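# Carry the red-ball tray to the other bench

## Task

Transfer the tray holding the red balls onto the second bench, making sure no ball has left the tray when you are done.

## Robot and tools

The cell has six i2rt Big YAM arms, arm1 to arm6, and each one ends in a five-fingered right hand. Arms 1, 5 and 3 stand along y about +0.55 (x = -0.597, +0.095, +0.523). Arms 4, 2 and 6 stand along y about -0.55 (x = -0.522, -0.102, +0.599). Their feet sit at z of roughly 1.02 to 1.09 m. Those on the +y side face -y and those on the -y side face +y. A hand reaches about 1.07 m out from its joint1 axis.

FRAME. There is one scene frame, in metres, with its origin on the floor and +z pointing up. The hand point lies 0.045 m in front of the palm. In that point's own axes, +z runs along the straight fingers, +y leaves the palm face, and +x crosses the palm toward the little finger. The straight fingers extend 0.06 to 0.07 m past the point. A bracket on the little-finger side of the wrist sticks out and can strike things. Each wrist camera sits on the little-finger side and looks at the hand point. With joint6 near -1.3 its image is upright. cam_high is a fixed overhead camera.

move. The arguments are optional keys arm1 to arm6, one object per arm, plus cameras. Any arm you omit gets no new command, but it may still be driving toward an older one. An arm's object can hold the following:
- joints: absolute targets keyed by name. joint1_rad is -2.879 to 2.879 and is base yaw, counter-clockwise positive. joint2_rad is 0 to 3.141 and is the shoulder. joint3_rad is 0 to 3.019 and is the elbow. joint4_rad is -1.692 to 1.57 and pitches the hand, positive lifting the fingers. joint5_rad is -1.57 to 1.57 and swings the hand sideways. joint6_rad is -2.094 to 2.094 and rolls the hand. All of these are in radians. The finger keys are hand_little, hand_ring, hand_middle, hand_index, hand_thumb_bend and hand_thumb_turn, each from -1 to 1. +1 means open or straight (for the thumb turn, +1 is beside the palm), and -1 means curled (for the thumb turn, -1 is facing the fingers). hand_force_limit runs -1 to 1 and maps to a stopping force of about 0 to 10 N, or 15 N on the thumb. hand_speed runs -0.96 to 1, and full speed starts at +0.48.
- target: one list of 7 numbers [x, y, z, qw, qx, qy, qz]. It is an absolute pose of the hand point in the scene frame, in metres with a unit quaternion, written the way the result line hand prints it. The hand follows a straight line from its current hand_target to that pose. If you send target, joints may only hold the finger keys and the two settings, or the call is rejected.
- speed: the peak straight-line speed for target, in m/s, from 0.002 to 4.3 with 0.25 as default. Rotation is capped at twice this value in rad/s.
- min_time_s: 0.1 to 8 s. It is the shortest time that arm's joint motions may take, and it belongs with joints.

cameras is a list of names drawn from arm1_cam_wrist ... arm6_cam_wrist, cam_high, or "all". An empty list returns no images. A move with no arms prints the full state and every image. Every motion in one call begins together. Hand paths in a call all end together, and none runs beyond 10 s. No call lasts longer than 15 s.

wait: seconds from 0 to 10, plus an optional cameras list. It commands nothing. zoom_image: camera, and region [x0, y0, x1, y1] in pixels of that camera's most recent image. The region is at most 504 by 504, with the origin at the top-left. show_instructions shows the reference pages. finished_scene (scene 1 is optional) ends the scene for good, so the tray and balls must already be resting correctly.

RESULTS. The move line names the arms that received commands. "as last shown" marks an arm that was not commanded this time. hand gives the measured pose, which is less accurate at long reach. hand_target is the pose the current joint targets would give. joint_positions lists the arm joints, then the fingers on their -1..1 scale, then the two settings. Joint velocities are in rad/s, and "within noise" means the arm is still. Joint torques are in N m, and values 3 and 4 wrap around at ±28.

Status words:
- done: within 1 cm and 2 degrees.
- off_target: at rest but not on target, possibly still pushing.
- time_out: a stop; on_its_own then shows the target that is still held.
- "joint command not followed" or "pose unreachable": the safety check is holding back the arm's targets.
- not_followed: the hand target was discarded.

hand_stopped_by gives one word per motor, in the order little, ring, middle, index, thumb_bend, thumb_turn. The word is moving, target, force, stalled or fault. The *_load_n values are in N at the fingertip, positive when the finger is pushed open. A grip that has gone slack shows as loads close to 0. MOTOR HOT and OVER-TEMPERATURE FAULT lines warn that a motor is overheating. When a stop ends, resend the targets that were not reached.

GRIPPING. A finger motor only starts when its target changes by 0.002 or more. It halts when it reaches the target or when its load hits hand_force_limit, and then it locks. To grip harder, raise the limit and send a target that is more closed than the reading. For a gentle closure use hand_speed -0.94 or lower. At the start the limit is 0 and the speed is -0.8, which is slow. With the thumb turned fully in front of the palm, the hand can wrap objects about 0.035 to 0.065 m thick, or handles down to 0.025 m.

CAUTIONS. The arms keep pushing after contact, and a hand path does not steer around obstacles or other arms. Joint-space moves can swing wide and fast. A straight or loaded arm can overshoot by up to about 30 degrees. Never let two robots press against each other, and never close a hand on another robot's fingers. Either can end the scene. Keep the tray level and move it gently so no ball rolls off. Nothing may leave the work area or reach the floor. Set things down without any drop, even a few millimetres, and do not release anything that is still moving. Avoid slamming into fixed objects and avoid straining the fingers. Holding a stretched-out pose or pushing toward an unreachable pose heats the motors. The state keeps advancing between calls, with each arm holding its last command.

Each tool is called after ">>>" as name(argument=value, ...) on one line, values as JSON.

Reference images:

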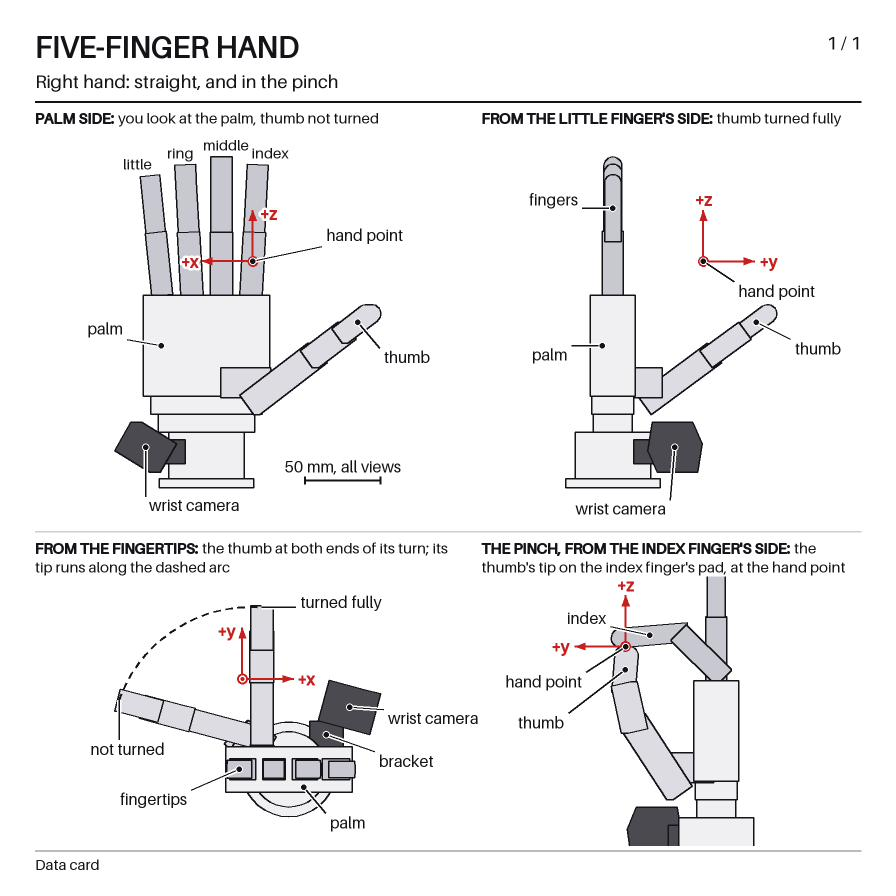

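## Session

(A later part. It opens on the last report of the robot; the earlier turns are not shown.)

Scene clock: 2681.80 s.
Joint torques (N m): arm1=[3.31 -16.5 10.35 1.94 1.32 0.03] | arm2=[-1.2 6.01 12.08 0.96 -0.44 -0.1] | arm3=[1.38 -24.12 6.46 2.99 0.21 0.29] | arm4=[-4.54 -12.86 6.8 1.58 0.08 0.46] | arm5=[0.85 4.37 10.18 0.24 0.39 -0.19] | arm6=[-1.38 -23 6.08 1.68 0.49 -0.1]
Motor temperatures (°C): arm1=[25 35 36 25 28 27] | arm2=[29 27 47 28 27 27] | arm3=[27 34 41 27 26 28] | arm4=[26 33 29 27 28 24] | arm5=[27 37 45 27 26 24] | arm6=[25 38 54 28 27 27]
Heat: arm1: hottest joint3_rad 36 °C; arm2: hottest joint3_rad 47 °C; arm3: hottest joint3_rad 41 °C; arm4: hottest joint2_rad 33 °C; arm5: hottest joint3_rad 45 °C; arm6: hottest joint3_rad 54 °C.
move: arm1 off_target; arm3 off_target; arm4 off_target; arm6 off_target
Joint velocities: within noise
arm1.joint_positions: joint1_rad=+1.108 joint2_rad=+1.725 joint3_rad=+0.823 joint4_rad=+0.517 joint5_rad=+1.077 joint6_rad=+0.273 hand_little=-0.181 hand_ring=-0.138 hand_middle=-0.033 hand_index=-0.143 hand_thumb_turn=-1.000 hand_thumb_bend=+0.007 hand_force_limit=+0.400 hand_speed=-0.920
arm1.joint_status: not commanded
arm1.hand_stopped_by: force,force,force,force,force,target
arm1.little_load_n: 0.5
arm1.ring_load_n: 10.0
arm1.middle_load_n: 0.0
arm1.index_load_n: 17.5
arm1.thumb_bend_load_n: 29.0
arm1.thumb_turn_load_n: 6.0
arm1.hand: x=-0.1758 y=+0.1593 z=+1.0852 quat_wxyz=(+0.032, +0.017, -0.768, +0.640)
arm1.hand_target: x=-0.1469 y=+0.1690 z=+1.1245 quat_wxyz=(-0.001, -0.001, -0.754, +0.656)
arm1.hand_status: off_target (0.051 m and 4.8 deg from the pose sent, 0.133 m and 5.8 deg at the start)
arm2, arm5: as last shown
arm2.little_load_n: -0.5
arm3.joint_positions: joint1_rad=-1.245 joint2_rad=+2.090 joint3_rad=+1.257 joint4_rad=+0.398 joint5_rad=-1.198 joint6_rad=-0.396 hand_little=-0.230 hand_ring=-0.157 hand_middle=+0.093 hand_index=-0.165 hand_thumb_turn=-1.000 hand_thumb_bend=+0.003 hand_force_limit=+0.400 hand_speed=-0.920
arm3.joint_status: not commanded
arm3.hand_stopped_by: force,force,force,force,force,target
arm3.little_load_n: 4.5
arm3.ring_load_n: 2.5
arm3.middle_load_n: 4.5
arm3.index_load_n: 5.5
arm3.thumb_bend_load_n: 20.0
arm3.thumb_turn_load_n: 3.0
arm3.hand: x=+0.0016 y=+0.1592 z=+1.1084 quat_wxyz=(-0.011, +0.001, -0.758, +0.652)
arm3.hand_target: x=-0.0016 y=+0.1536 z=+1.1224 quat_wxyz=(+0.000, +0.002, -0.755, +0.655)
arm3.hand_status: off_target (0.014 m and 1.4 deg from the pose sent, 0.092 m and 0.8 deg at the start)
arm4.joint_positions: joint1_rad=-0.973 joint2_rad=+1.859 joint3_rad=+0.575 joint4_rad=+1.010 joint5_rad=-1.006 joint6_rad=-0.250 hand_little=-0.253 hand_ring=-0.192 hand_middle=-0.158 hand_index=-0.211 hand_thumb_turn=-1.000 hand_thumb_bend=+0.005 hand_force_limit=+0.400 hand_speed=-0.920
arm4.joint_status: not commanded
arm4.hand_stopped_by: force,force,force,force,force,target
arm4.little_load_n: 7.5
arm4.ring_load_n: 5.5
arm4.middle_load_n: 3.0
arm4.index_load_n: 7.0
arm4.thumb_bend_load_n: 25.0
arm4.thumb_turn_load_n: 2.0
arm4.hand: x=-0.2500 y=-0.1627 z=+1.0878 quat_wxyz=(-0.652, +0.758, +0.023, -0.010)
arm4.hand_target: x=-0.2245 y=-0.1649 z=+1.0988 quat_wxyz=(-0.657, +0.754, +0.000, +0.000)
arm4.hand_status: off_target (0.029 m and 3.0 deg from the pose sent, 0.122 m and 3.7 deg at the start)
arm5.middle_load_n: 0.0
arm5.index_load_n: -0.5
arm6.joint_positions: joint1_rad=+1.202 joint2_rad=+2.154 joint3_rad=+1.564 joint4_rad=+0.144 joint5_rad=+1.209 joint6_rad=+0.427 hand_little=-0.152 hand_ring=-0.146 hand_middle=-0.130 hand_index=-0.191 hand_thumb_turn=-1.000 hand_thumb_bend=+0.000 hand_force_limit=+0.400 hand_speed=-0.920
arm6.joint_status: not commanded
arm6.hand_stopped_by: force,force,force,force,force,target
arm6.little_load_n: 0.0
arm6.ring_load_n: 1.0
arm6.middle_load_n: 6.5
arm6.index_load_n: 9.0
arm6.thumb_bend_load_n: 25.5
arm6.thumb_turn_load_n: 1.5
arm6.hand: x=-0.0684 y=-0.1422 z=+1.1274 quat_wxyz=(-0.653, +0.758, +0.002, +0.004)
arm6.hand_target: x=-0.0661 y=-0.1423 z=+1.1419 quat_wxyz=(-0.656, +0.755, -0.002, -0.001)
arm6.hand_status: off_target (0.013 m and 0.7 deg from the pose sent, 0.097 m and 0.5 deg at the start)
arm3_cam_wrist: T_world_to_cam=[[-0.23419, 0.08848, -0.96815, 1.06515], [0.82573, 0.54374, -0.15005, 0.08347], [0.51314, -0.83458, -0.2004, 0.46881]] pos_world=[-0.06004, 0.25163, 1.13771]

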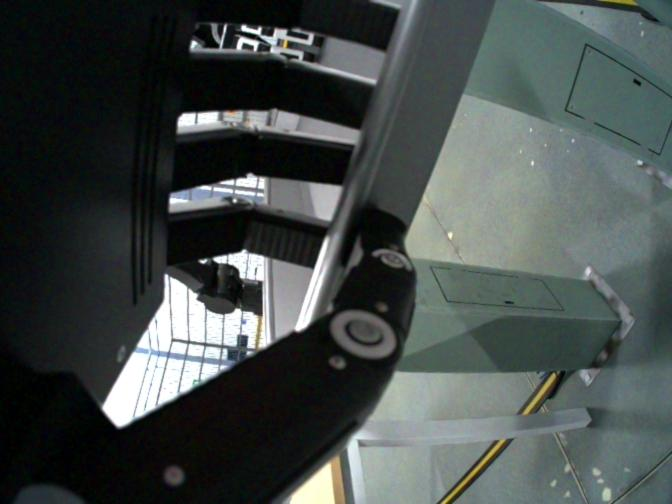

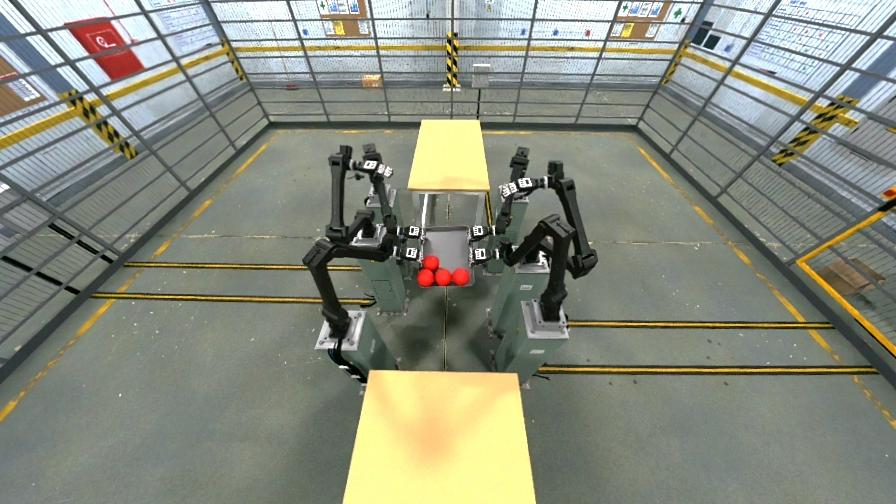

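>>> move(arm1={"target":[-0.046,0.170,1.128,0,0,0.7548,-0.6560],"speed":0.05}, arm4={"target":[-0.124,-0.166,1.102,0.6561,-0.7547,0,0],"speed":0.05}, arm6={"target":[0.034,-0.142,1.140,0.6561,-0.7547,0,0],"speed":0.05}, arm3={"target":[0.098,0.154,1.124,0,0,0.7548,-0.6560],"speed":0.05}, cameras=["cam_high"])

>>> zoom_image(camera="cam_high", region=[350, 180, 550, 320])

Scene clock: 2701.40 s.
Joint torques (N m): arm1=[3.02 -19.66 11.32 1.58 1.43 -0.15] | arm2=[-1.32 6.12 12.1 0.92 -0.44 -0.1] | arm3=[1.49 -21.01 5.61 3.28 -0.04 0.19] | arm4=[-3.84 -15.62 8.62 1.25 -0.11 0.6] | arm5=[0.73 4.66 10.24 0.31 0.31 -0.19] | arm6=[-1.61 -20.07 5.33 1.89 0.49 -0.12]
Motor temperatures (°C): arm1=[25 35 38 25 29 27] | arm2=[29 27 47 28 27 27] | arm3=[27 34 40 27 26 28] | arm4=[26 33 30 26 28 24] | arm5=[27 37 45 27 26 24] | arm6=[25 38 52 28 27 27]
Heat: arm1: hottest joint3_rad 38 °C; arm2: hottest joint3_rad 47 °C; arm3: hottest joint3_rad 40 °C; arm4: hottest joint2_rad 33 °C; arm5: hottest joint3_rad 45 °C; arm6: hottest joint3_rad 52 °C.
move: arm1 off_target; arm3 off_target; arm4 off_target; arm6 off_target
Joint velocities: within noise
arm1.joint_positions: joint1_rad=+1.191 joint2_rad=+1.897 joint3_rad=+1.108 joint4_rad=+0.350 joint5_rad=+1.149 joint6_rad=+0.347 hand_little=-0.181 hand_ring=-0.138 hand_middle=-0.033 hand_index=-0.143 hand_thumb_turn=-1.000 hand_thumb_bend=+0.007 hand_force_limit=+0.400 hand_speed=-0.920
arm1.joint_status: not commanded
arm1.hand_stopped_by: force,force,force,force,force,target
arm1.little_load_n: 0.0
arm1.ring_load_n: 8.0
arm1.middle_load_n: 0.0
arm1.index_load_n: 18.0
arm1.thumb_bend_load_n: 28.0
arm1.thumb_turn_load_n: 6.5
arm1.hand: x=-0.0741 y=+0.1566 z=+1.0843 quat_wxyz=(+0.027, +0.015, -0.767, +0.641)
arm1.hand_target: x=-0.0471 y=+0.1696 z=+1.1260 quat_wxyz=(+0.000, +0.001, -0.755, +0.656)
arm1.hand_status: off_target (0.054 m and 4.1 deg from the pose sent, 0.137 m and 4.8 deg at the start)
arm2, arm5: as last shown
arm2.thumb_bend_load_n: 0.5
arm3.joint_positions: joint1_rad=-1.164 joint2_rad=+1.941 joint3_rad=+0.952 joint4_rad=+0.601 joint5_rad=-1.113 joint6_rad=-0.332 hand_little=-0.230 hand_ring=-0.157 hand_middle=+0.093 hand_index=-0.165 hand_thumb_turn=-1.000 hand_thumb_bend=+0.003 hand_force_limit=+0.400 hand_speed=-0.920
arm3.joint_status: not commanded
arm3.hand_stopped_by: force,force,force,force,force,target
arm3.little_load_n: 3.5
arm3.ring_load_n: 2.0
arm3.middle_load_n: 5.0
arm3.index_load_n: 5.5
arm3.thumb_bend_load_n: 21.5
arm3.thumb_turn_load_n: 2.5
arm3.hand: x=+0.1034 y=+0.1551 z=+1.1064 quat_wxyz=(-0.012, -0.004, -0.763, +0.646)
arm3.hand_target: x=+0.1006 y=+0.1493 z=+1.1237 quat_wxyz=(+0.000, +0.002, -0.756, +0.654)
arm3.hand_status: off_target (0.018 m and 2.0 deg from the pose sent, 0.098 m and 1.4 deg at the start)
arm4.joint_positions: joint1_rad=-1.091 joint2_rad=+1.953 joint3_rad=+0.822 joint4_rad=+0.797 joint5_rad=-1.112 joint6_rad=-0.327 hand_little=-0.253 hand_ring=-0.192 hand_middle=-0.158 hand_index=-0.211 hand_thumb_turn=-1.000 hand_thumb_bend=+0.005 hand_force_limit=+0.400 hand_speed=-0.920
arm4.joint_status: not commanded
arm4.hand_stopped_by: force,force,force,force,force,target
arm4.little_load_n: 7.5
arm4.ring_load_n: 5.0
arm4.middle_load_n: 3.0
arm4.index_load_n: 5.5
arm4.thumb_bend_load_n: 26.5
arm4.thumb_turn_load_n: 2.0
arm4.hand: x=-0.1504 y=-0.1617 z=+1.0863 quat_wxyz=(-0.652, +0.758, +0.024, -0.005)
arm4.hand_target: x=-0.1250 y=-0.1648 z=+1.1015 quat_wxyz=(-0.657, +0.754, +0.001, +0.000)
arm4.hand_status: off_target (0.031 m and 2.9 deg from the pose sent, 0.127 m and 3.0 deg at the start)
arm5.index_load_n: 0.0
arm6.joint_positions: joint1_rad=+1.148 joint2_rad=+1.973 joint3_rad=+1.216 joint4_rad=+0.351 joint5_rad=+1.157 joint6_rad=+0.366 hand_little=-0.152 hand_ring=-0.146 hand_middle=-0.130 hand_index=-0.191 hand_thumb_turn=-1.000 hand_thumb_bend=+0.000 hand_force_limit=+0.400 hand_speed=-0.920
arm6.joint_status: not commanded
arm6.hand_stopped_by: force,force,force,force,force,target
arm6.little_load_n: 0.0
arm6.ring_load_n: 0.0
arm6.middle_load_n: 6.5
arm6.index_load_n: 10.0
arm6.thumb_bend_load_n: 26.5
arm6.thumb_turn_load_n: 3.0
arm6.hand: x=+0.0313 y=-0.1440 z=+1.1232 quat_wxyz=(-0.650, +0.760, +0.008, +0.009)
arm6.hand_target: x=+0.0345 y=-0.1425 z=+1.1401 quat_wxyz=(-0.656, +0.755, +0.000, +0.001)
arm6.hand_status: off_target (0.017 m and 1.6 deg from the pose sent, 0.103 m and 0.7 deg at the start)

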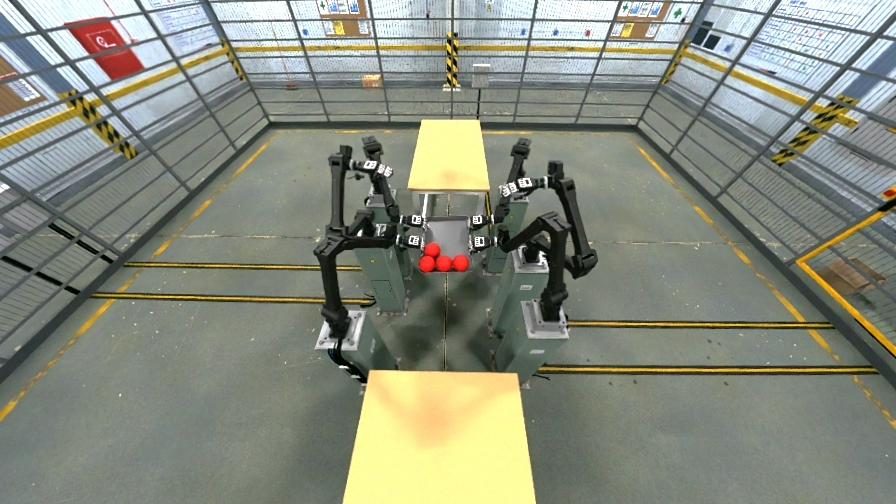

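Scaled by 2.520.

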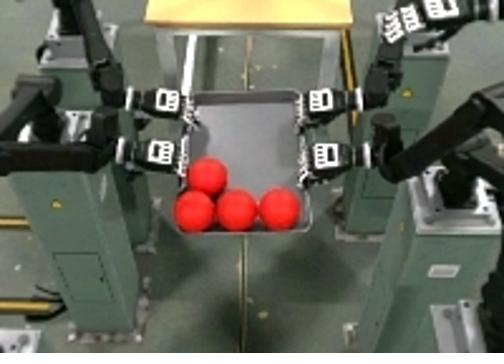

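>>> move(arm6={"target":[0.034,-0.142,1.128,0.6561,-0.7547,0,0],"speed":0.02}, arm3={"target":[0.098,0.154,1.112,0,0,0.7548,-0.6560],"speed":0.02}, cameras=["cam_high"])

>>> zoom_image(camera="cam_high", region=[350, 180, 550, 320])

Scene clock: 2730.20 s.
Joint torques (N m): arm1=[2.73 -19.66 11.51 1.66 1.35 -0.13] | arm2=[-1.14 6.07 12.1 0.9 -0.44 -0.1] | arm3=[1.03 -18.37 5.78 3.38 -0.41 0.25] | arm4=[-3.9 -15.68 8.65 1.24 -0.09 0.6] | arm5=[0.67 4.48 10.3 0.31 0.37 -0.24] | arm6=[-1.67 -18.14 5.5 2.1 0.42 -0.04]
Motor temperatures (°C): arm1=[25 37 41 25 30 27] | arm2=[29 27 47 28 27 27] | arm3=[27 34 38 27 26 28] | arm4=[26 33 33 26 28 24] | arm5=[27 37 45 27 26 24] | arm6=[25 39 50 28 27 27]
Heat: arm1: hottest joint3_rad 41 °C; arm2: hottest joint3_rad 47 °C; arm3: hottest joint3_rad 38 °C; arm4: hottest joint2_rad 33 °C; arm5: hottest joint3_rad 45 °C; arm6: hottest joint3_rad 50 °C.
move: arm3 done; arm6 done
Joint velocities: within noise
arm1, arm2, arm4, arm5: as last shown
arm1.joint_positions: joint1_rad=+1.191 joint2_rad=+1.897 joint3_rad=+1.110 joint4_rad=+0.349 joint5_rad=+1.150 joint6_rad=+0.348 hand_little=-0.181 hand_ring=-0.138 hand_middle=-0.033 hand_index=-0.143 hand_thumb_turn=-1.000 hand_thumb_bend=+0.007 hand_force_limit=+0.400 hand_speed=-0.920
arm1.index_load_n: 17.5
arm1.thumb_bend_load_n: 28.5
arm1.hand: x=-0.0738 y=+0.1563 z=+1.0848 quat_wxyz=(+0.027, +0.014, -0.766, +0.642)
arm1.hand_target: x=-0.0473 y=+0.1693 z=+1.1260 quat_wxyz=(+0.000, +0.001, -0.755, +0.656)
arm2.thumb_bend_load_n: 0.0
arm3.joint_positions: joint1_rad=-1.164 joint2_rad=+1.943 joint3_rad=+0.946 joint4_rad=+0.628 joint5_rad=-1.115 joint6_rad=-0.315 hand_little=-0.230 hand_ring=-0.157 hand_middle=+0.093 hand_index=-0.165 hand_thumb_turn=-1.000 hand_thumb_bend=+0.003 hand_force_limit=+0.400 hand_speed=-0.920
arm3.joint_status: not commanded
arm3.hand_stopped_by: force,force,force,force,force,target
arm3.little_load_n: 3.5
arm3.ring_load_n: 2.0
arm3.middle_load_n: 4.0
arm3.index_load_n: 5.5
arm3.thumb_bend_load_n: 20.5
arm3.thumb_turn_load_n: 2.0
arm3.hand: x=+0.1043 y=+0.1548 z=+1.1074 quat_wxyz=(-0.011, -0.005, -0.760, +0.650)
arm3.hand_target: x=+0.0989 y=+0.1541 z=+1.1118 quat_wxyz=(-0.004, -0.004, -0.755, +0.655)
arm3.hand_status: done (0.008 m and 1.6 deg from the pose sent, 0.008 m and 2.0 deg at the start)
arm4.joint_positions: joint1_rad=-1.091 joint2_rad=+1.953 joint3_rad=+0.822 joint4_rad=+0.797 joint5_rad=-1.112 joint6_rad=-0.328 hand_little=-0.253 hand_ring=-0.192 hand_middle=-0.158 hand_index=-0.211 hand_thumb_turn=-1.000 hand_thumb_bend=+0.005 hand_force_limit=+0.400 hand_speed=-0.920
arm4.little_load_n: 7.0
arm4.hand: x=-0.1503 y=-0.1617 z=+1.0863 quat_wxyz=(-0.652, +0.758, +0.024, -0.004)
arm4.hand_target: x=-0.1249 y=-0.1648 z=+1.1015 quat_wxyz=(-0.657, +0.754, +0.001, +0.000)
arm6.joint_positions: joint1_rad=+1.148 joint2_rad=+1.973 joint3_rad=+1.208 joint4_rad=+0.377 joint5_rad=+1.157 joint6_rad=+0.357 hand_little=-0.152 hand_ring=-0.146 hand_middle=-0.130 hand_index=-0.191 hand_thumb_turn=-1.000 hand_thumb_bend=+0.000 hand_force_limit=+0.400 hand_speed=-0.920
arm6.joint_status: not commanded
arm6.hand_stopped_by: force,force,force,force,force,target
arm6.little_load_n: 0.0
arm6.ring_load_n: 0.0
arm6.middle_load_n: 6.0
arm6.index_load_n: 9.0
arm6.thumb_bend_load_n: 26.5
arm6.thumb_turn_load_n: 4.0
arm6.hand: x=+0.0317 y=-0.1440 z=+1.1239 quat_wxyz=(-0.653, +0.757, +0.006, +0.005)
arm6.hand_target: x=+0.0342 y=-0.1421 z=+1.1277 quat_wxyz=(-0.656, +0.755, +0.000, +0.001)
arm6.hand_status: done (0.005 m and 1.0 deg from the pose sent, 0.006 m and 1.6 deg at the start)

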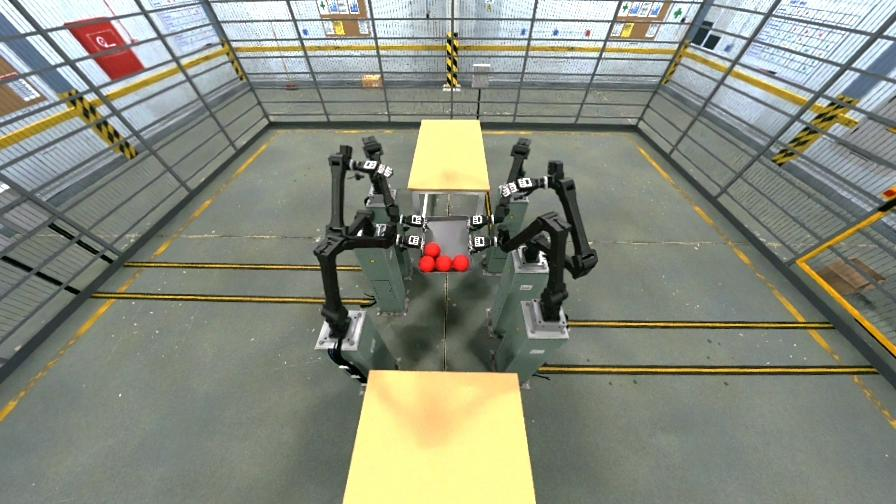

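Scaled by 2.520.

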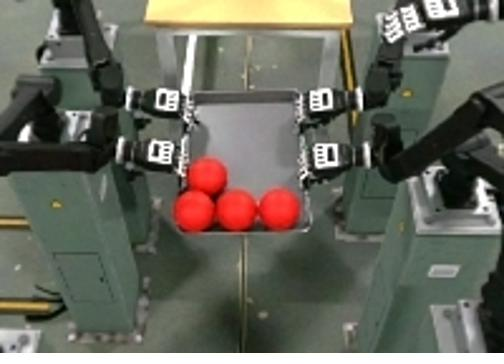

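>>> move(arm1={"target":[0.004,0.172,1.134,0,0,0.7548,-0.6560],"speed":0.04}, arm4={"target":[-0.074,-0.166,1.107,0.6561,-0.7547,0,0],"speed":0.04}, arm6={"target":[0.084,-0.142,1.117,0.6561,-0.7547,0,0],"speed":0.04}, arm3={"target":[0.148,0.154,1.101,0,0,0.7548,-0.6560],"speed":0.04}, cameras=["cam_high"])

>>> zoom_image(camera="cam_high", region=[350, 180, 550, 320])

Scene clock: 2742.40 s.
Joint torques (N m): arm1=[3.31 -21.71 12.81 1.68 1.53 -0.09] | arm2=[-1.08 5.95 12.1 0.92 -0.44 -0.11] | arm3=[0.97 -18.14 4.23 3.15 -0.02 0.28] | arm4=[-4.42 -17.79 9.72 1.36 -0.18 0.52] | arm5=[0.5 4.72 10.32 0.14 0.31 -0.19] | arm6=[-1.67 -17.79 4.27 1.77 0.38 -0.11]
Motor temperatures (°C): arm1=[25 38 41 25 30 27] | arm2=[29 27 47 28 27 27] | arm3=[27 33 37 28 26 28] | arm4=[26 33 33 26 28 24] | arm5=[27 37 45 27 26 24] | arm6=[25 39 49 28 27 27]
Heat: arm1: hottest joint3_rad 41 °C; arm2: hottest joint3_rad 47 °C; arm3: hottest joint3_rad 37 °C; arm4: hottest joint2_rad 33 °C; arm5: hottest joint3_rad 45 °C; arm6: hottest joint3_rad 49 °C.
move: arm1 off_target; arm3 done; arm4 off_target; arm6 done
Joint velocities: within noise
arm1.joint_positions: joint1_rad=+1.221 joint2_rad=+1.984 joint3_rad=+1.257 joint4_rad=+0.234 joint5_rad=+1.176 joint6_rad=+0.379 hand_little=-0.181 hand_ring=-0.138 hand_middle=-0.033 hand_index=-0.143 hand_thumb_turn=-1.000 hand_thumb_bend=+0.007 hand_force_limit=+0.400 hand_speed=-0.920
arm1.joint_status: not commanded
arm1.hand_stopped_by: force,force,force,force,force,target
arm1.little_load_n: 0.0
arm1.ring_load_n: 8.5
arm1.middle_load_n: 0.0
arm1.index_load_n: 18.0
arm1.thumb_bend_load_n: 29.5
arm1.thumb_turn_load_n: 7.0
arm1.hand: x=-0.0300 y=+0.1570 z=+1.0778 quat_wxyz=(+0.036, +0.023, -0.769, +0.638)
arm1.hand_target: x=+0.0020 y=+0.1726 z=+1.1332 quat_wxyz=(-0.001, +0.000, -0.755, +0.656)
arm1.hand_status: off_target (0.067 m and 5.5 deg from the pose sent, 0.093 m and 4.0 deg at the start)
arm2, arm5: as last shown
arm2.middle_load_n: -0.5
arm3.joint_positions: joint1_rad=-1.125 joint2_rad=+1.927 joint3_rad=+0.818 joint4_rad=+0.771 joint5_rad=-1.080 joint6_rad=-0.309 hand_little=-0.230 hand_ring=-0.157 hand_middle=+0.093 hand_index=-0.165 hand_thumb_turn=-1.000 hand_thumb_bend=+0.003 hand_force_limit=+0.400 hand_speed=-0.920
arm3.joint_status: not commanded
arm3.hand_stopped_by: force,force,force,force,force,target
arm3.little_load_n: 3.0
arm3.ring_load_n: 1.5
arm3.middle_load_n: 4.5
arm3.index_load_n: 6.5
arm3.thumb_bend_load_n: 20.5
arm3.thumb_turn_load_n: 2.5
arm3.hand: x=+0.1479 y=+0.1566 z=+1.0912 quat_wxyz=(-0.002, +0.006, -0.759, +0.651)
arm3.hand_target: x=+0.1474 y=+0.1544 z=+1.1015 quat_wxyz=(+0.003, +0.004, -0.755, +0.656)
arm3.hand_status: done (0.010 m and 1.1 deg from the pose sent, 0.044 m and 1.6 deg at the start)
arm4.joint_positions: joint1_rad=-1.129 joint2_rad=+2.008 joint3_rad=+0.954 joint4_rad=+0.670 joint5_rad=-1.143 joint6_rad=-0.351 hand_little=-0.253 hand_ring=-0.192 hand_middle=-0.158 hand_index=-0.211 hand_thumb_turn=-1.000 hand_thumb_bend=+0.005 hand_force_limit=+0.400 hand_speed=-0.920
arm4.joint_status: not commanded
arm4.hand_stopped_by: force,force,force,force,force,target
arm4.little_load_n: 8.5
arm4.ring_load_n: 6.0
arm4.middle_load_n: 3.5
arm4.index_load_n: 5.0
arm4.thumb_bend_load_n: 26.5
arm4.thumb_turn_load_n: 2.0
arm4.hand: x=-0.1056 y=-0.1605 z=+1.0833 quat_wxyz=(-0.648, +0.762, +0.013, -0.013)
arm4.hand_target: x=-0.0735 y=-0.1666 z=+1.1060 quat_wxyz=(-0.655, +0.756, -0.003, +0.003)
arm4.hand_status: off_target (0.040 m and 2.5 deg from the pose sent, 0.079 m and 2.9 deg at the start)
arm6.joint_positions: joint1_rad=+1.115 joint2_rad=+1.926 joint3_rad=+1.062 joint4_rad=+0.508 joint5_rad=+1.123 joint6_rad=+0.349 hand_little=-0.152 hand_ring=-0.146 hand_middle=-0.130 hand_index=-0.191 hand_thumb_turn=-1.000 hand_thumb_bend=+0.000 hand_force_limit=+0.400 hand_speed=-0.920
arm6.joint_status: not commanded
arm6.hand_stopped_by: force,force,force,force,force,target
arm6.little_load_n: 0.0
arm6.ring_load_n: 0.5
arm6.middle_load_n: 5.5
arm6.index_load_n: 8.5
arm6.thumb_bend_load_n: 26.0
arm6.thumb_turn_load_n: 3.5
arm6.hand: x=+0.0757 y=-0.1428 z=+1.1118 quat_wxyz=(-0.653, +0.757, -0.003, -0.005)
arm6.hand_target: x=+0.0827 y=-0.1427 z=+1.1177 quat_wxyz=(-0.656, +0.755, -0.004, -0.004)
arm6.hand_status: done (0.010 m and 0.8 deg from the pose sent, 0.053 m and 1.0 deg at the start)

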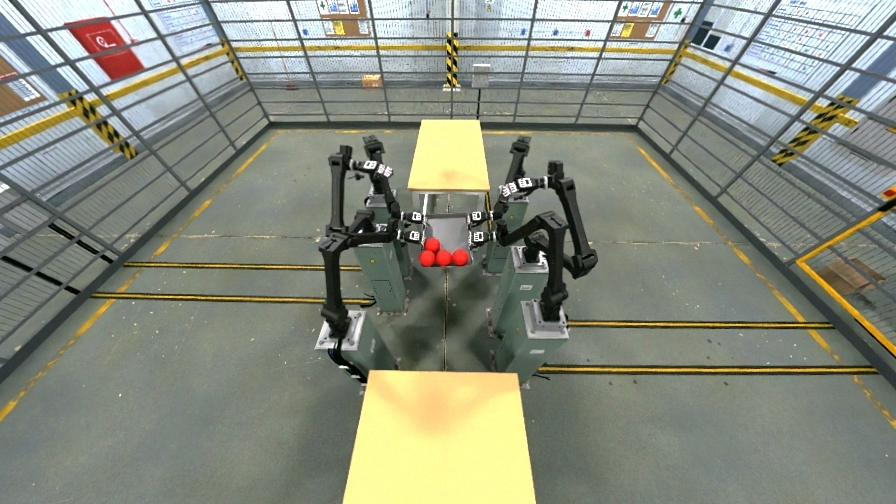

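Scaled by 2.520.

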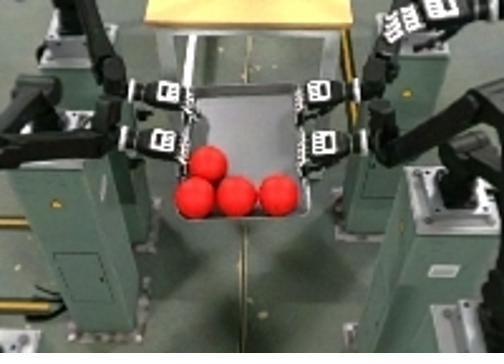

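>>> move(arm1={"target":[0.044,0.172,1.146,0,0,0.7548,-0.6560],"speed":0.04}, arm4={"target":[-0.034,-0.166,1.118,0.6561,-0.7547,0,0],"speed":0.04}, arm6={"target":[0.124,-0.142,1.112,0.6561,-0.7547,0,0],"speed":0.04}, arm3={"target":[0.188,0.154,1.099,0,0,0.7548,-0.6560],"speed":0.04}, cameras=["cam_high"])

>>> zoom_image(camera="cam_high", region=[350, 180, 550, 320])

Scene clock: 2753.40 s.
Joint torques (N m): arm1=[3.14 -23.65 13.89 1.72 1.57 -0.11] | arm2=[-1.03 5.95 12.08 0.91 -0.44 -0.1] | arm3=[2.02 -17.14 3.67 2.88 -0.03 0.41] | arm4=[-4.31 -19.49 10.71 1.25 -0.47 0.52] | arm5=[1.26 4.48 10.18 0.39 0.33 -0.22] | arm6=[-1.96 -16.03 3.75 1.68 0.31 -0.16]
Motor temperatures (°C): arm1=[25 38 40 25 31 27] | arm2=[29 27 47 28 27 27] | arm3=[27 33 37 27 26 28] | arm4=[26 34 34 26 28 24] | arm5=[27 37 45 27 26 24] | arm6=[25 38 48 28 27 27]
Heat: arm1: hottest joint3_rad 40 °C; arm2: hottest joint3_rad 47 °C; arm3: hottest joint3_rad 37 °C; arm4: hottest joint2_rad 34 °C; arm5: hottest joint3_rad 45 °C; arm6: hottest joint3_rad 48 °C.
move: arm1 off_target; arm3 done; arm4 off_target; arm6 off_target
Joint velocities: within noise
arm1.joint_positions: joint1_rad=+1.243 joint2_rad=+2.050 joint3_rad=+1.395 joint4_rad=+0.125 joint5_rad=+1.196 joint6_rad=+0.407 hand_little=-0.181 hand_ring=-0.138 hand_middle=-0.033 hand_index=-0.143 hand_thumb_turn=-1.000 hand_thumb_bend=+0.007 hand_force_limit=+0.400 hand_speed=-0.920
arm1.joint_status: not commanded
arm1.hand_stopped_by: force,force,force,force,force,target
arm1.little_load_n: 0.0
arm1.ring_load_n: 8.5
arm1.middle_load_n: 0.0
arm1.index_load_n: 18.5
arm1.thumb_bend_load_n: 29.5
arm1.thumb_turn_load_n: 7.0
arm1.hand: x=+0.0078 y=+0.1563 z=+1.0809 quat_wxyz=(+0.040, +0.026, -0.770, +0.636)
arm1.hand_target: x=+0.0409 y=+0.1726 z=+1.1446 quat_wxyz=(-0.001, +0.000, -0.755, +0.655)
arm1.hand_status: off_target (0.076 m and 6.2 deg from the pose sent, 0.102 m and 5.5 deg at the start)
arm2, arm5: as last shown
arm2.little_load_n: 0.0
arm2.middle_load_n: 0.0
arm3.joint_positions: joint1_rad=-1.081 joint2_rad=+1.887 joint3_rad=+0.717 joint4_rad=+0.860 joint5_rad=-1.035 joint6_rad=-0.286 hand_little=-0.230 hand_ring=-0.157 hand_middle=+0.093 hand_index=-0.165 hand_thumb_turn=-1.000 hand_thumb_bend=+0.003 hand_force_limit=+0.400 hand_speed=-0.920
arm3.joint_status: not commanded
arm3.hand_stopped_by: force,force,force,force,force,target
arm3.little_load_n: 3.5
arm3.ring_load_n: 2.0
arm3.middle_load_n: 4.0
arm3.index_load_n: 6.0
arm3.thumb_bend_load_n: 20.5
arm3.thumb_turn_load_n: 2.5
arm3.hand: x=+0.1862 y=+0.1555 z=+1.0909 quat_wxyz=(+0.002, +0.008, -0.759, +0.651)
arm3.hand_target: x=+0.1879 y=+0.1541 z=+1.0993 quat_wxyz=(+0.000, +0.001, -0.755, +0.655)
arm3.hand_status: done (0.008 m and 1.2 deg from the pose sent, 0.041 m and 1.1 deg at the start)
arm4.joint_positions: joint1_rad=-1.159 joint2_rad=+2.045 joint3_rad=+1.067 joint4_rad=+0.559 joint5_rad=-1.172 joint6_rad=-0.379 hand_little=-0.253 hand_ring=-0.192 hand_middle=-0.158 hand_index=-0.211 hand_thumb_turn=-1.000 hand_thumb_bend=+0.005 hand_force_limit=+0.400 hand_speed=-0.920
arm4.joint_status: not commanded
arm4.hand_stopped_by: force,force,force,force,force,target
arm4.little_load_n: 8.0
arm4.ring_load_n: 5.5
arm4.middle_load_n: 3.5
arm4.index_load_n: 5.5
arm4.thumb_bend_load_n: 27.0
arm4.thumb_turn_load_n: 2.0
arm4.hand: x=-0.0682 y=-0.1600 z=+1.0879 quat_wxyz=(-0.647, +0.763, +0.011, -0.017)
arm4.hand_target: x=-0.0354 y=-0.1663 z=+1.1174 quat_wxyz=(-0.656, +0.755, +0.001, +0.001)
arm4.hand_status: off_target (0.046 m and 2.7 deg from the pose sent, 0.080 m and 2.5 deg at the start)
arm5.thumb_turn_load_n: 0.5
arm6.joint_positions: joint1_rad=+1.084 joint2_rad=+1.869 joint3_rad=+0.949 joint4_rad=+0.598 joint5_rad=+1.094 joint6_rad=+0.322 hand_little=-0.152 hand_ring=-0.146 hand_middle=-0.130 hand_index=-0.191 hand_thumb_turn=-1.000 hand_thumb_bend=+0.000 hand_force_limit=+0.400 hand_speed=-0.920
arm6.joint_status: not commanded
arm6.hand_stopped_by: force,force,force,force,force,target
arm6.little_load_n: 0.0
arm6.ring_load_n: 0.5
arm6.middle_load_n: 4.5
arm6.index_load_n: 8.5
arm6.thumb_bend_load_n: 25.5
arm6.thumb_turn_load_n: 3.5
arm6.hand: x=+0.1134 y=-0.1427 z=+1.1129 quat_wxyz=(-0.655, +0.755, -0.005, -0.008)
arm6.hand_target: x=+0.1238 y=-0.1421 z=+1.1131 quat_wxyz=(-0.656, +0.755, -0.001, +0.000)
arm6.hand_status: off_target (0.011 m and 1.1 deg from the pose sent, 0.048 m and 0.8 deg at the start)

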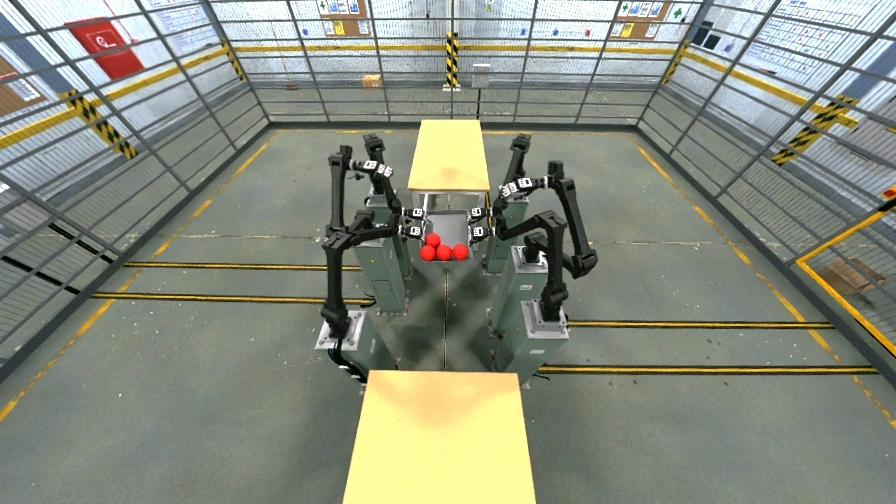

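Scaled by 2.520.

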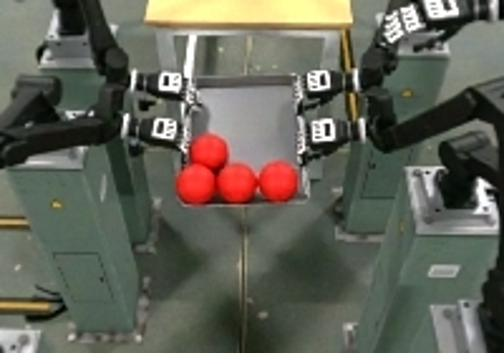

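>>> zoom_image(camera="cam_high", region=[405, 200, 485, 270])

Scaled by 6.300.

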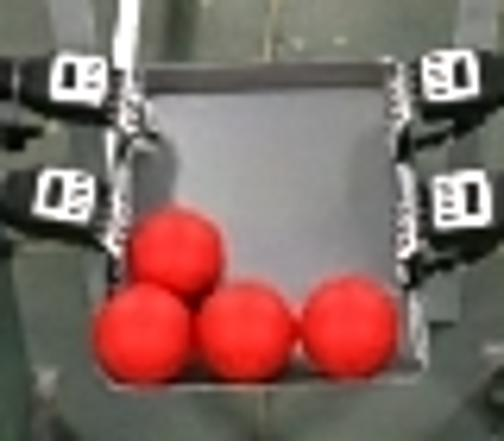

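>>> move(arm1={"target":[0.074,0.172,1.156,0,0,0.7548,-0.6560],"speed":0.04}, arm4={"target":[-0.004,-0.166,1.127,0.6561,-0.7547,0,0],"speed":0.04}, arm6={"target":[0.154,-0.142,1.102,0.6561,-0.7547,0,0],"speed":0.04}, arm3={"target":[0.218,0.154,1.089,0,0,0.7548,-0.6560],"speed":0.04}, cameras=["cam_high"])

>>> zoom_image(camera="cam_high", region=[400, 190, 490, 270])

Scene clock: 2790.93 s.
Joint torques (N m): arm1=[2.9 -25.11 14.93 1.69 1.61 -0.07] | arm2=[-1.08 5.95 12.11 0.94 -0.44 -0.1] | arm3=[2.32 -15.97 3.04 2.88 -0.04 0.45] | arm4=[-4.42 -20.95 11.52 1.35 -0.63 0.48] | arm5=[0.44 4.37 10.19 0.27 0.34 -0.23] | arm6=[-2.26 -14.62 3.18 1.58 0.22 -0.19]
Motor temperatures (°C): arm1=[25 38 45 25 32 27] | arm2=[29 27 48 28 27 27] | arm3=[27 31 36 27 26 29] | arm4=[26 36 38 26 28 24] | arm5=[27 36 45 27 26 24] | arm6=[25 36 46 28 27 27]
Heat: arm1: hottest joint3_rad 45 °C; arm2: hottest joint3_rad 48 °C; arm3: hottest joint3_rad 36 °C; arm4: hottest joint3_rad 38 °C; arm5: hottest joint3_rad 45 °C; arm6: hottest joint3_rad 46 °C.
move: arm1 off_target; arm3 done; arm4 off_target; arm6 off_target
Joint velocities: within noise
arm1.joint_positions: joint1_rad=+1.255 joint2_rad=+2.106 joint3_rad=+1.503 joint4_rad=+0.037 joint5_rad=+1.208 joint6_rad=+0.422 hand_little=-0.181 hand_ring=-0.138 hand_middle=-0.033 hand_index=-0.143 hand_thumb_turn=-1.000 hand_thumb_bend=+0.007 hand_force_limit=+0.400 hand_speed=-0.920
arm1.joint_status: not commanded
arm1.hand_stopped_by: force,force,force,force,force,target
arm1.little_load_n: 0.0
arm1.ring_load_n: 8.0
arm1.middle_load_n: 0.0
arm1.index_load_n: 18.5
arm1.thumb_bend_load_n: 30.0
arm1.thumb_turn_load_n: 7.5
arm1.hand: x=+0.0335 y=+0.1550 z=+1.0799 quat_wxyz=(+0.048, +0.032, -0.771, +0.634)
arm1.hand_target: x=+0.0688 y=+0.1722 z=+1.1546 quat_wxyz=(+0.000, +0.000, -0.755, +0.655)
arm1.hand_status: off_target (0.088 m and 7.3 deg from the pose sent, 0.101 m and 6.2 deg at the start)
arm2.joint_positions: joint1_rad=-1.211 joint2_rad=+0.327 joint3_rad=+1.026 joint4_rad=-1.056 joint5_rad=-1.150 joint6_rad=-0.288 hand_little=+0.600 hand_ring=+0.600 hand_middle=+0.600 hand_index=+0.600 hand_thumb_turn=-1.000 hand_thumb_bend=+0.150 hand_force_limit=+0.200 hand_speed=-0.600
arm2.joint_status: not commanded
arm2.hand_stopped_by: target,target,target,target,target,target
arm2.little_load_n: 0.0
arm2.ring_load_n: -0.5
arm2.middle_load_n: 0.0
arm2.index_load_n: 0.0
arm2.thumb_bend_load_n: 0.0
arm2.thumb_turn_load_n: 0.0
arm2.hand: x=-0.1003 y=-0.3579 z=+1.4892 quat_wxyz=(-0.655, +0.756, -0.007, -0.011)
arm2.hand_target: x=-0.1016 y=-0.3595 z=+1.5010 quat_wxyz=(-0.657, +0.754, +0.000, -0.001)
arm2.hand_status: not commanded
arm3.joint_positions: joint1_rad=-1.046 joint2_rad=+1.884 joint3_rad=+0.648 joint4_rad=+0.953 joint5_rad=-0.998 joint6_rad=-0.275 hand_little=-0.230 hand_ring=-0.157 hand_middle=+0.093 hand_index=-0.165 hand_thumb_turn=-1.000 hand_thumb_bend=+0.003 hand_force_limit=+0.400 hand_speed=-0.920
arm3.joint_status: not commanded
arm3.hand_stopped_by: force,force,force,force,force,target
arm3.little_load_n: 3.0
arm3.ring_load_n: 1.5
arm3.middle_load_n: 4.5
arm3.index_load_n: 6.0
arm3.thumb_bend_load_n: 20.5
arm3.thumb_turn_load_n: 3.0
arm3.hand: x=+0.2122 y=+0.1548 z=+1.0848 quat_wxyz=(+0.009, +0.013, -0.757, +0.653)
arm3.hand_target: x=+0.2169 y=+0.1543 z=+1.0895 quat_wxyz=(+0.000, +0.001, -0.755, +0.655)
arm3.hand_status: done (0.007 m and 1.9 deg from the pose sent, 0.032 m and 1.2 deg at the start)
arm4.joint_positions: joint1_rad=-1.177 joint2_rad=+2.079 joint3_rad=+1.155 joint4_rad=+0.472 joint5_rad=-1.187 joint6_rad=-0.393 hand_little=-0.253 hand_ring=-0.192 hand_middle=-0.158 hand_index=-0.211 hand_thumb_turn=-1.000 hand_thumb_bend=+0.005 hand_force_limit=+0.400 hand_speed=-0.920
arm4.joint_status: not commanded
arm4.hand_stopped_by: force,force,force,force,force,target
arm4.little_load_n: 8.0
arm4.ring_load_n: 6.0
arm4.middle_load_n: 4.0
arm4.index_load_n: 5.0
arm4.thumb_bend_load_n: 27.5
arm4.thumb_turn_load_n: 1.5
arm4.hand: x=-0.0419 y=-0.1599 z=+1.0891 quat_wxyz=(-0.644, +0.764, +0.004, -0.023)
arm4.hand_target: x=-0.0061 y=-0.1668 z=+1.1263 quat_wxyz=(-0.656, +0.755, +0.000, +0.000)
arm4.hand_status: off_target (0.054 m and 3.2 deg from the pose sent, 0.075 m and 2.7 deg at the start)
arm5: as last shown
arm5.thumb_turn_load_n: 0.0
arm6.joint_positions: joint1_rad=+1.059 joint2_rad=+1.845 joint3_rad=+0.868 joint4_rad=+0.684 joint5_rad=+1.068 joint6_rad=+0.308 hand_little=-0.152 hand_ring=-0.146 hand_middle=-0.130 hand_index=-0.191 hand_thumb_turn=-1.000 hand_thumb_bend=+0.000 hand_force_limit=+0.400 hand_speed=-0.920
arm6.joint_status: not commanded
arm6.hand_stopped_by: force,force,force,force,force,target
arm6.little_load_n: 0.0
arm6.ring_load_n: 0.0
arm6.middle_load_n: 3.5
arm6.index_load_n: 9.0
arm6.thumb_bend_load_n: 24.5
arm6.thumb_turn_load_n: 3.5
arm6.hand: x=+0.1398 y=-0.1429 z=+1.1086 quat_wxyz=(-0.658, +0.753, -0.009, -0.015)
arm6.hand_target: x=+0.1535 y=-0.1424 z=+1.1028 quat_wxyz=(-0.656, +0.755, -0.001, -0.001)
arm6.hand_status: off_target (0.016 m and 2.0 deg from the pose sent, 0.042 m and 1.1 deg at the start)

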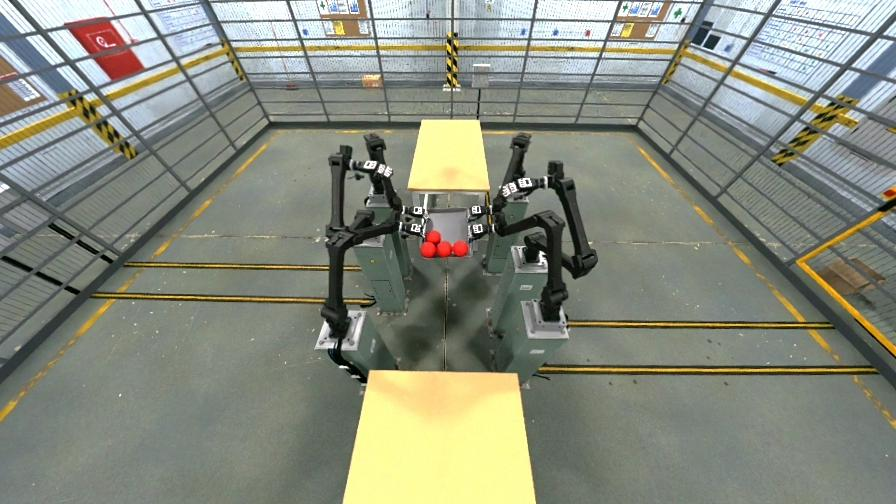

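Scaled by 5.600.

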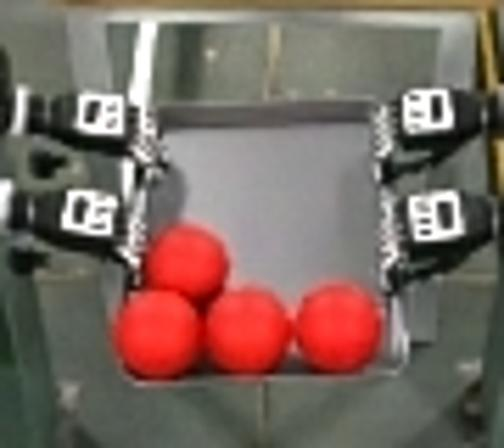

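>>> move(arm1={"target":[0.094,0.172,1.161,-0.0132,-0.0114,0.7547,-0.6559],"speed":0.04}, arm4={"target":[0.016,-0.166,1.132,0.6560,-0.7546,0.0114,0.0132],"speed":0.04}, arm6={"target":[0.174,-0.142,1.094,0.6560,-0.7546,0.0114,0.0132],"speed":0.04}, arm3={"target":[0.238,0.154,1.082,-0.0132,-0.0114,0.7547,-0.6559],"speed":0.04}, cameras=["cam_high"])

>>> zoom_image(camera="cam_high", region=[400, 190, 490, 270])

Scene clock: 2829.70 s.
Joint torques (N m): arm1=[3.08 -25.88 15.61 1.81 1.62 -0.27] | arm2=[-1.08 5.89 12.08 0.91 -0.45 -0.1] | arm3=[1.26 -14.86 2.81 2.8 -0.12 0.24] | arm4=[-4.31 -22.01 12.03 1.31 -0.81 0.61] | arm5=[-0.03 4.89 10.1 0.42 0.33 -0.26] | arm6=[-2.32 -13.63 2.85 1.51 0.1 -0.04]
Motor temperatures (°C): arm1=[25 38 44 25 32 27] | arm2=[29 27 48 28 27 27] | arm3=[27 31 35 27 26 29] | arm4=[26 37 40 26 28 24] | arm5=[27 36 45 27 26 24] | arm6=[25 34 44 28 27 27]
Heat: arm1: hottest joint3_rad 44 °C; arm2: hottest joint3_rad 48 °C; arm3: hottest joint3_rad 35 °C; arm4: hottest joint3_rad 40 °C; arm5: hottest joint3_rad 45 °C; arm6: hottest joint3_rad 44 °C.
move: arm1 off_target; arm3 done; arm4 off_target; arm6 off_target
Joint velocities: within noise
arm1.joint_positions: joint1_rad=+1.268 joint2_rad=+2.153 joint3_rad=+1.596 joint4_rad=-0.036 joint5_rad=+1.221 joint6_rad=+0.425 hand_little=-0.181 hand_ring=-0.138 hand_middle=-0.033 hand_index=-0.143 hand_thumb_turn=-1.000 hand_thumb_bend=+0.007 hand_force_limit=+0.400 hand_speed=-0.920
arm1.joint_status: not commanded
arm1.hand_stopped_by: force,force,force,force,force,target
arm1.little_load_n: 0.0
arm1.ring_load_n: 7.5
arm1.middle_load_n: 0.0
arm1.index_load_n: 19.0
arm1.thumb_bend_load_n: 29.5
arm1.thumb_turn_load_n: 7.5
arm1.hand: x=+0.0548 y=+0.1556 z=+1.0796 quat_wxyz=(+0.057, +0.041, -0.771, +0.632)
arm1.hand_target: x=+0.0894 y=+0.1734 z=+1.1593 quat_wxyz=(+0.012, +0.012, -0.756, +0.655)
arm1.hand_status: off_target (0.092 m and 6.9 deg from the pose sent, 0.103 m and 5.6 deg at the start)
arm2, arm5: as last shown
arm2.ring_load_n: 0.0
arm3.joint_positions: joint1_rad=-1.012 joint2_rad=+1.884 joint3_rad=+0.591 joint4_rad=+1.027 joint5_rad=-0.960 joint6_rad=-0.275 hand_little=-0.230 hand_ring=-0.157 hand_middle=+0.093 hand_index=-0.165 hand_thumb_turn=-1.000 hand_thumb_bend=+0.003 hand_force_limit=+0.400 hand_speed=-0.920
arm3.joint_status: not commanded
arm3.hand_stopped_by: force,force,force,force,force,target
arm3.little_load_n: 4.0
arm3.ring_load_n: 2.0
arm3.middle_load_n: 3.5
arm3.index_load_n: 6.0
arm3.thumb_bend_load_n: 19.5
arm3.thumb_turn_load_n: 2.5
arm3.hand: x=+0.2341 y=+0.1547 z=+1.0790 quat_wxyz=(+0.018, +0.019, -0.757, +0.653)
arm3.hand_target: x=+0.2384 y=+0.1544 z=+1.0818 quat_wxyz=(+0.013, +0.012, -0.755, +0.655)
arm3.hand_status: done (0.005 m and 1.1 deg from the pose sent, 0.026 m and 0.7 deg at the start)
arm4.joint_positions: joint1_rad=-1.189 joint2_rad=+2.111 joint3_rad=+1.230 joint4_rad=+0.404 joint5_rad=-1.200 joint6_rad=-0.394 hand_little=-0.253 hand_ring=-0.192 hand_middle=-0.158 hand_index=-0.211 hand_thumb_turn=-1.000 hand_thumb_bend=+0.005 hand_force_limit=+0.400 hand_speed=-0.920
arm4.joint_status: not commanded
arm4.hand_stopped_by: force,force,force,force,force,target
arm4.little_load_n: 7.0
arm4.ring_load_n: 5.5
arm4.middle_load_n: 4.5
arm4.index_load_n: 5.5
arm4.thumb_bend_load_n: 28.0
arm4.thumb_turn_load_n: 1.5
arm4.hand: x=-0.0213 y=-0.1587 z=+1.0898 quat_wxyz=(-0.643, +0.765, -0.004, -0.032)
arm4.hand_target: x=+0.0142 y=-0.1664 z=+1.1319 quat_wxyz=(-0.655, +0.755, -0.011, -0.013)
arm4.hand_status: off_target (0.057 m and 3.0 deg from the pose sent, 0.072 m and 2.7 deg at the start)
arm6.joint_positions: joint1_rad=+1.038 joint2_rad=+1.834 joint3_rad=+0.803 joint4_rad=+0.759 joint5_rad=+1.042 joint6_rad=+0.306 hand_little=-0.152 hand_ring=-0.146 hand_middle=-0.130 hand_index=-0.191 hand_thumb_turn=-1.000 hand_thumb_bend=+0.000 hand_force_limit=+0.400 hand_speed=-0.920
arm6.joint_status: not commanded
arm6.hand_stopped_by: force,force,force,force,force,target
arm6.little_load_n: 0.0
arm6.ring_load_n: 0.0
arm6.middle_load_n: 3.5
arm6.index_load_n: 9.0
arm6.thumb_bend_load_n: 24.5
arm6.thumb_turn_load_n: 3.5
arm6.hand: x=+0.1603 y=-0.1434 z=+1.1026 quat_wxyz=(-0.659, +0.752, -0.015, -0.024)
arm6.hand_target: x=+0.1739 y=-0.1432 z=+1.0941 quat_wxyz=(-0.655, +0.755, -0.010, -0.013)
arm6.hand_status: off_target (0.016 m and 1.4 deg from the pose sent, 0.037 m and 0.4 deg at the start)

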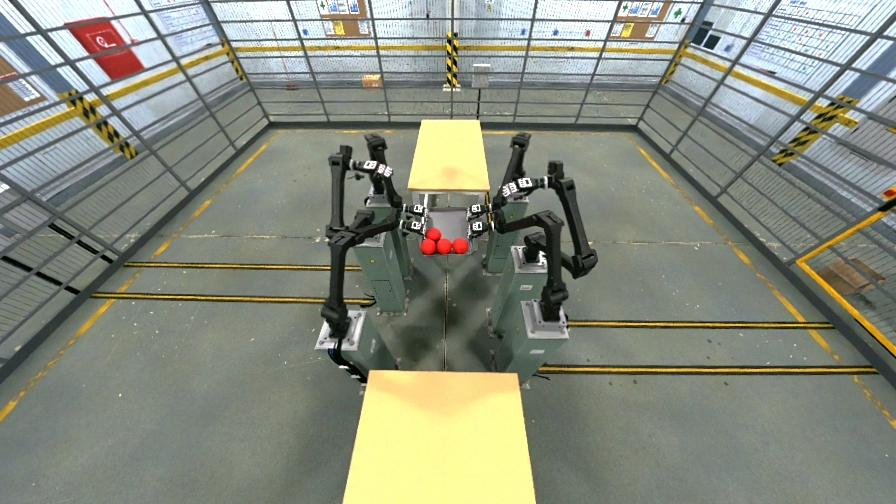

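Scaled by 5.600.

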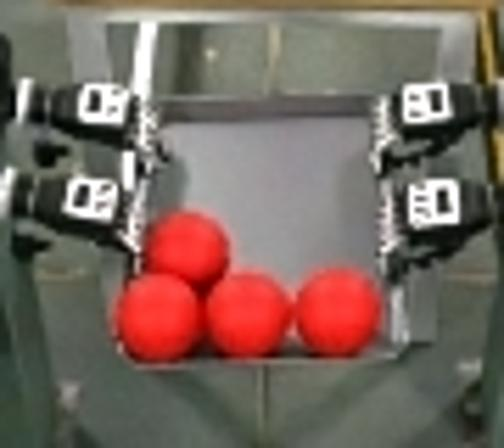

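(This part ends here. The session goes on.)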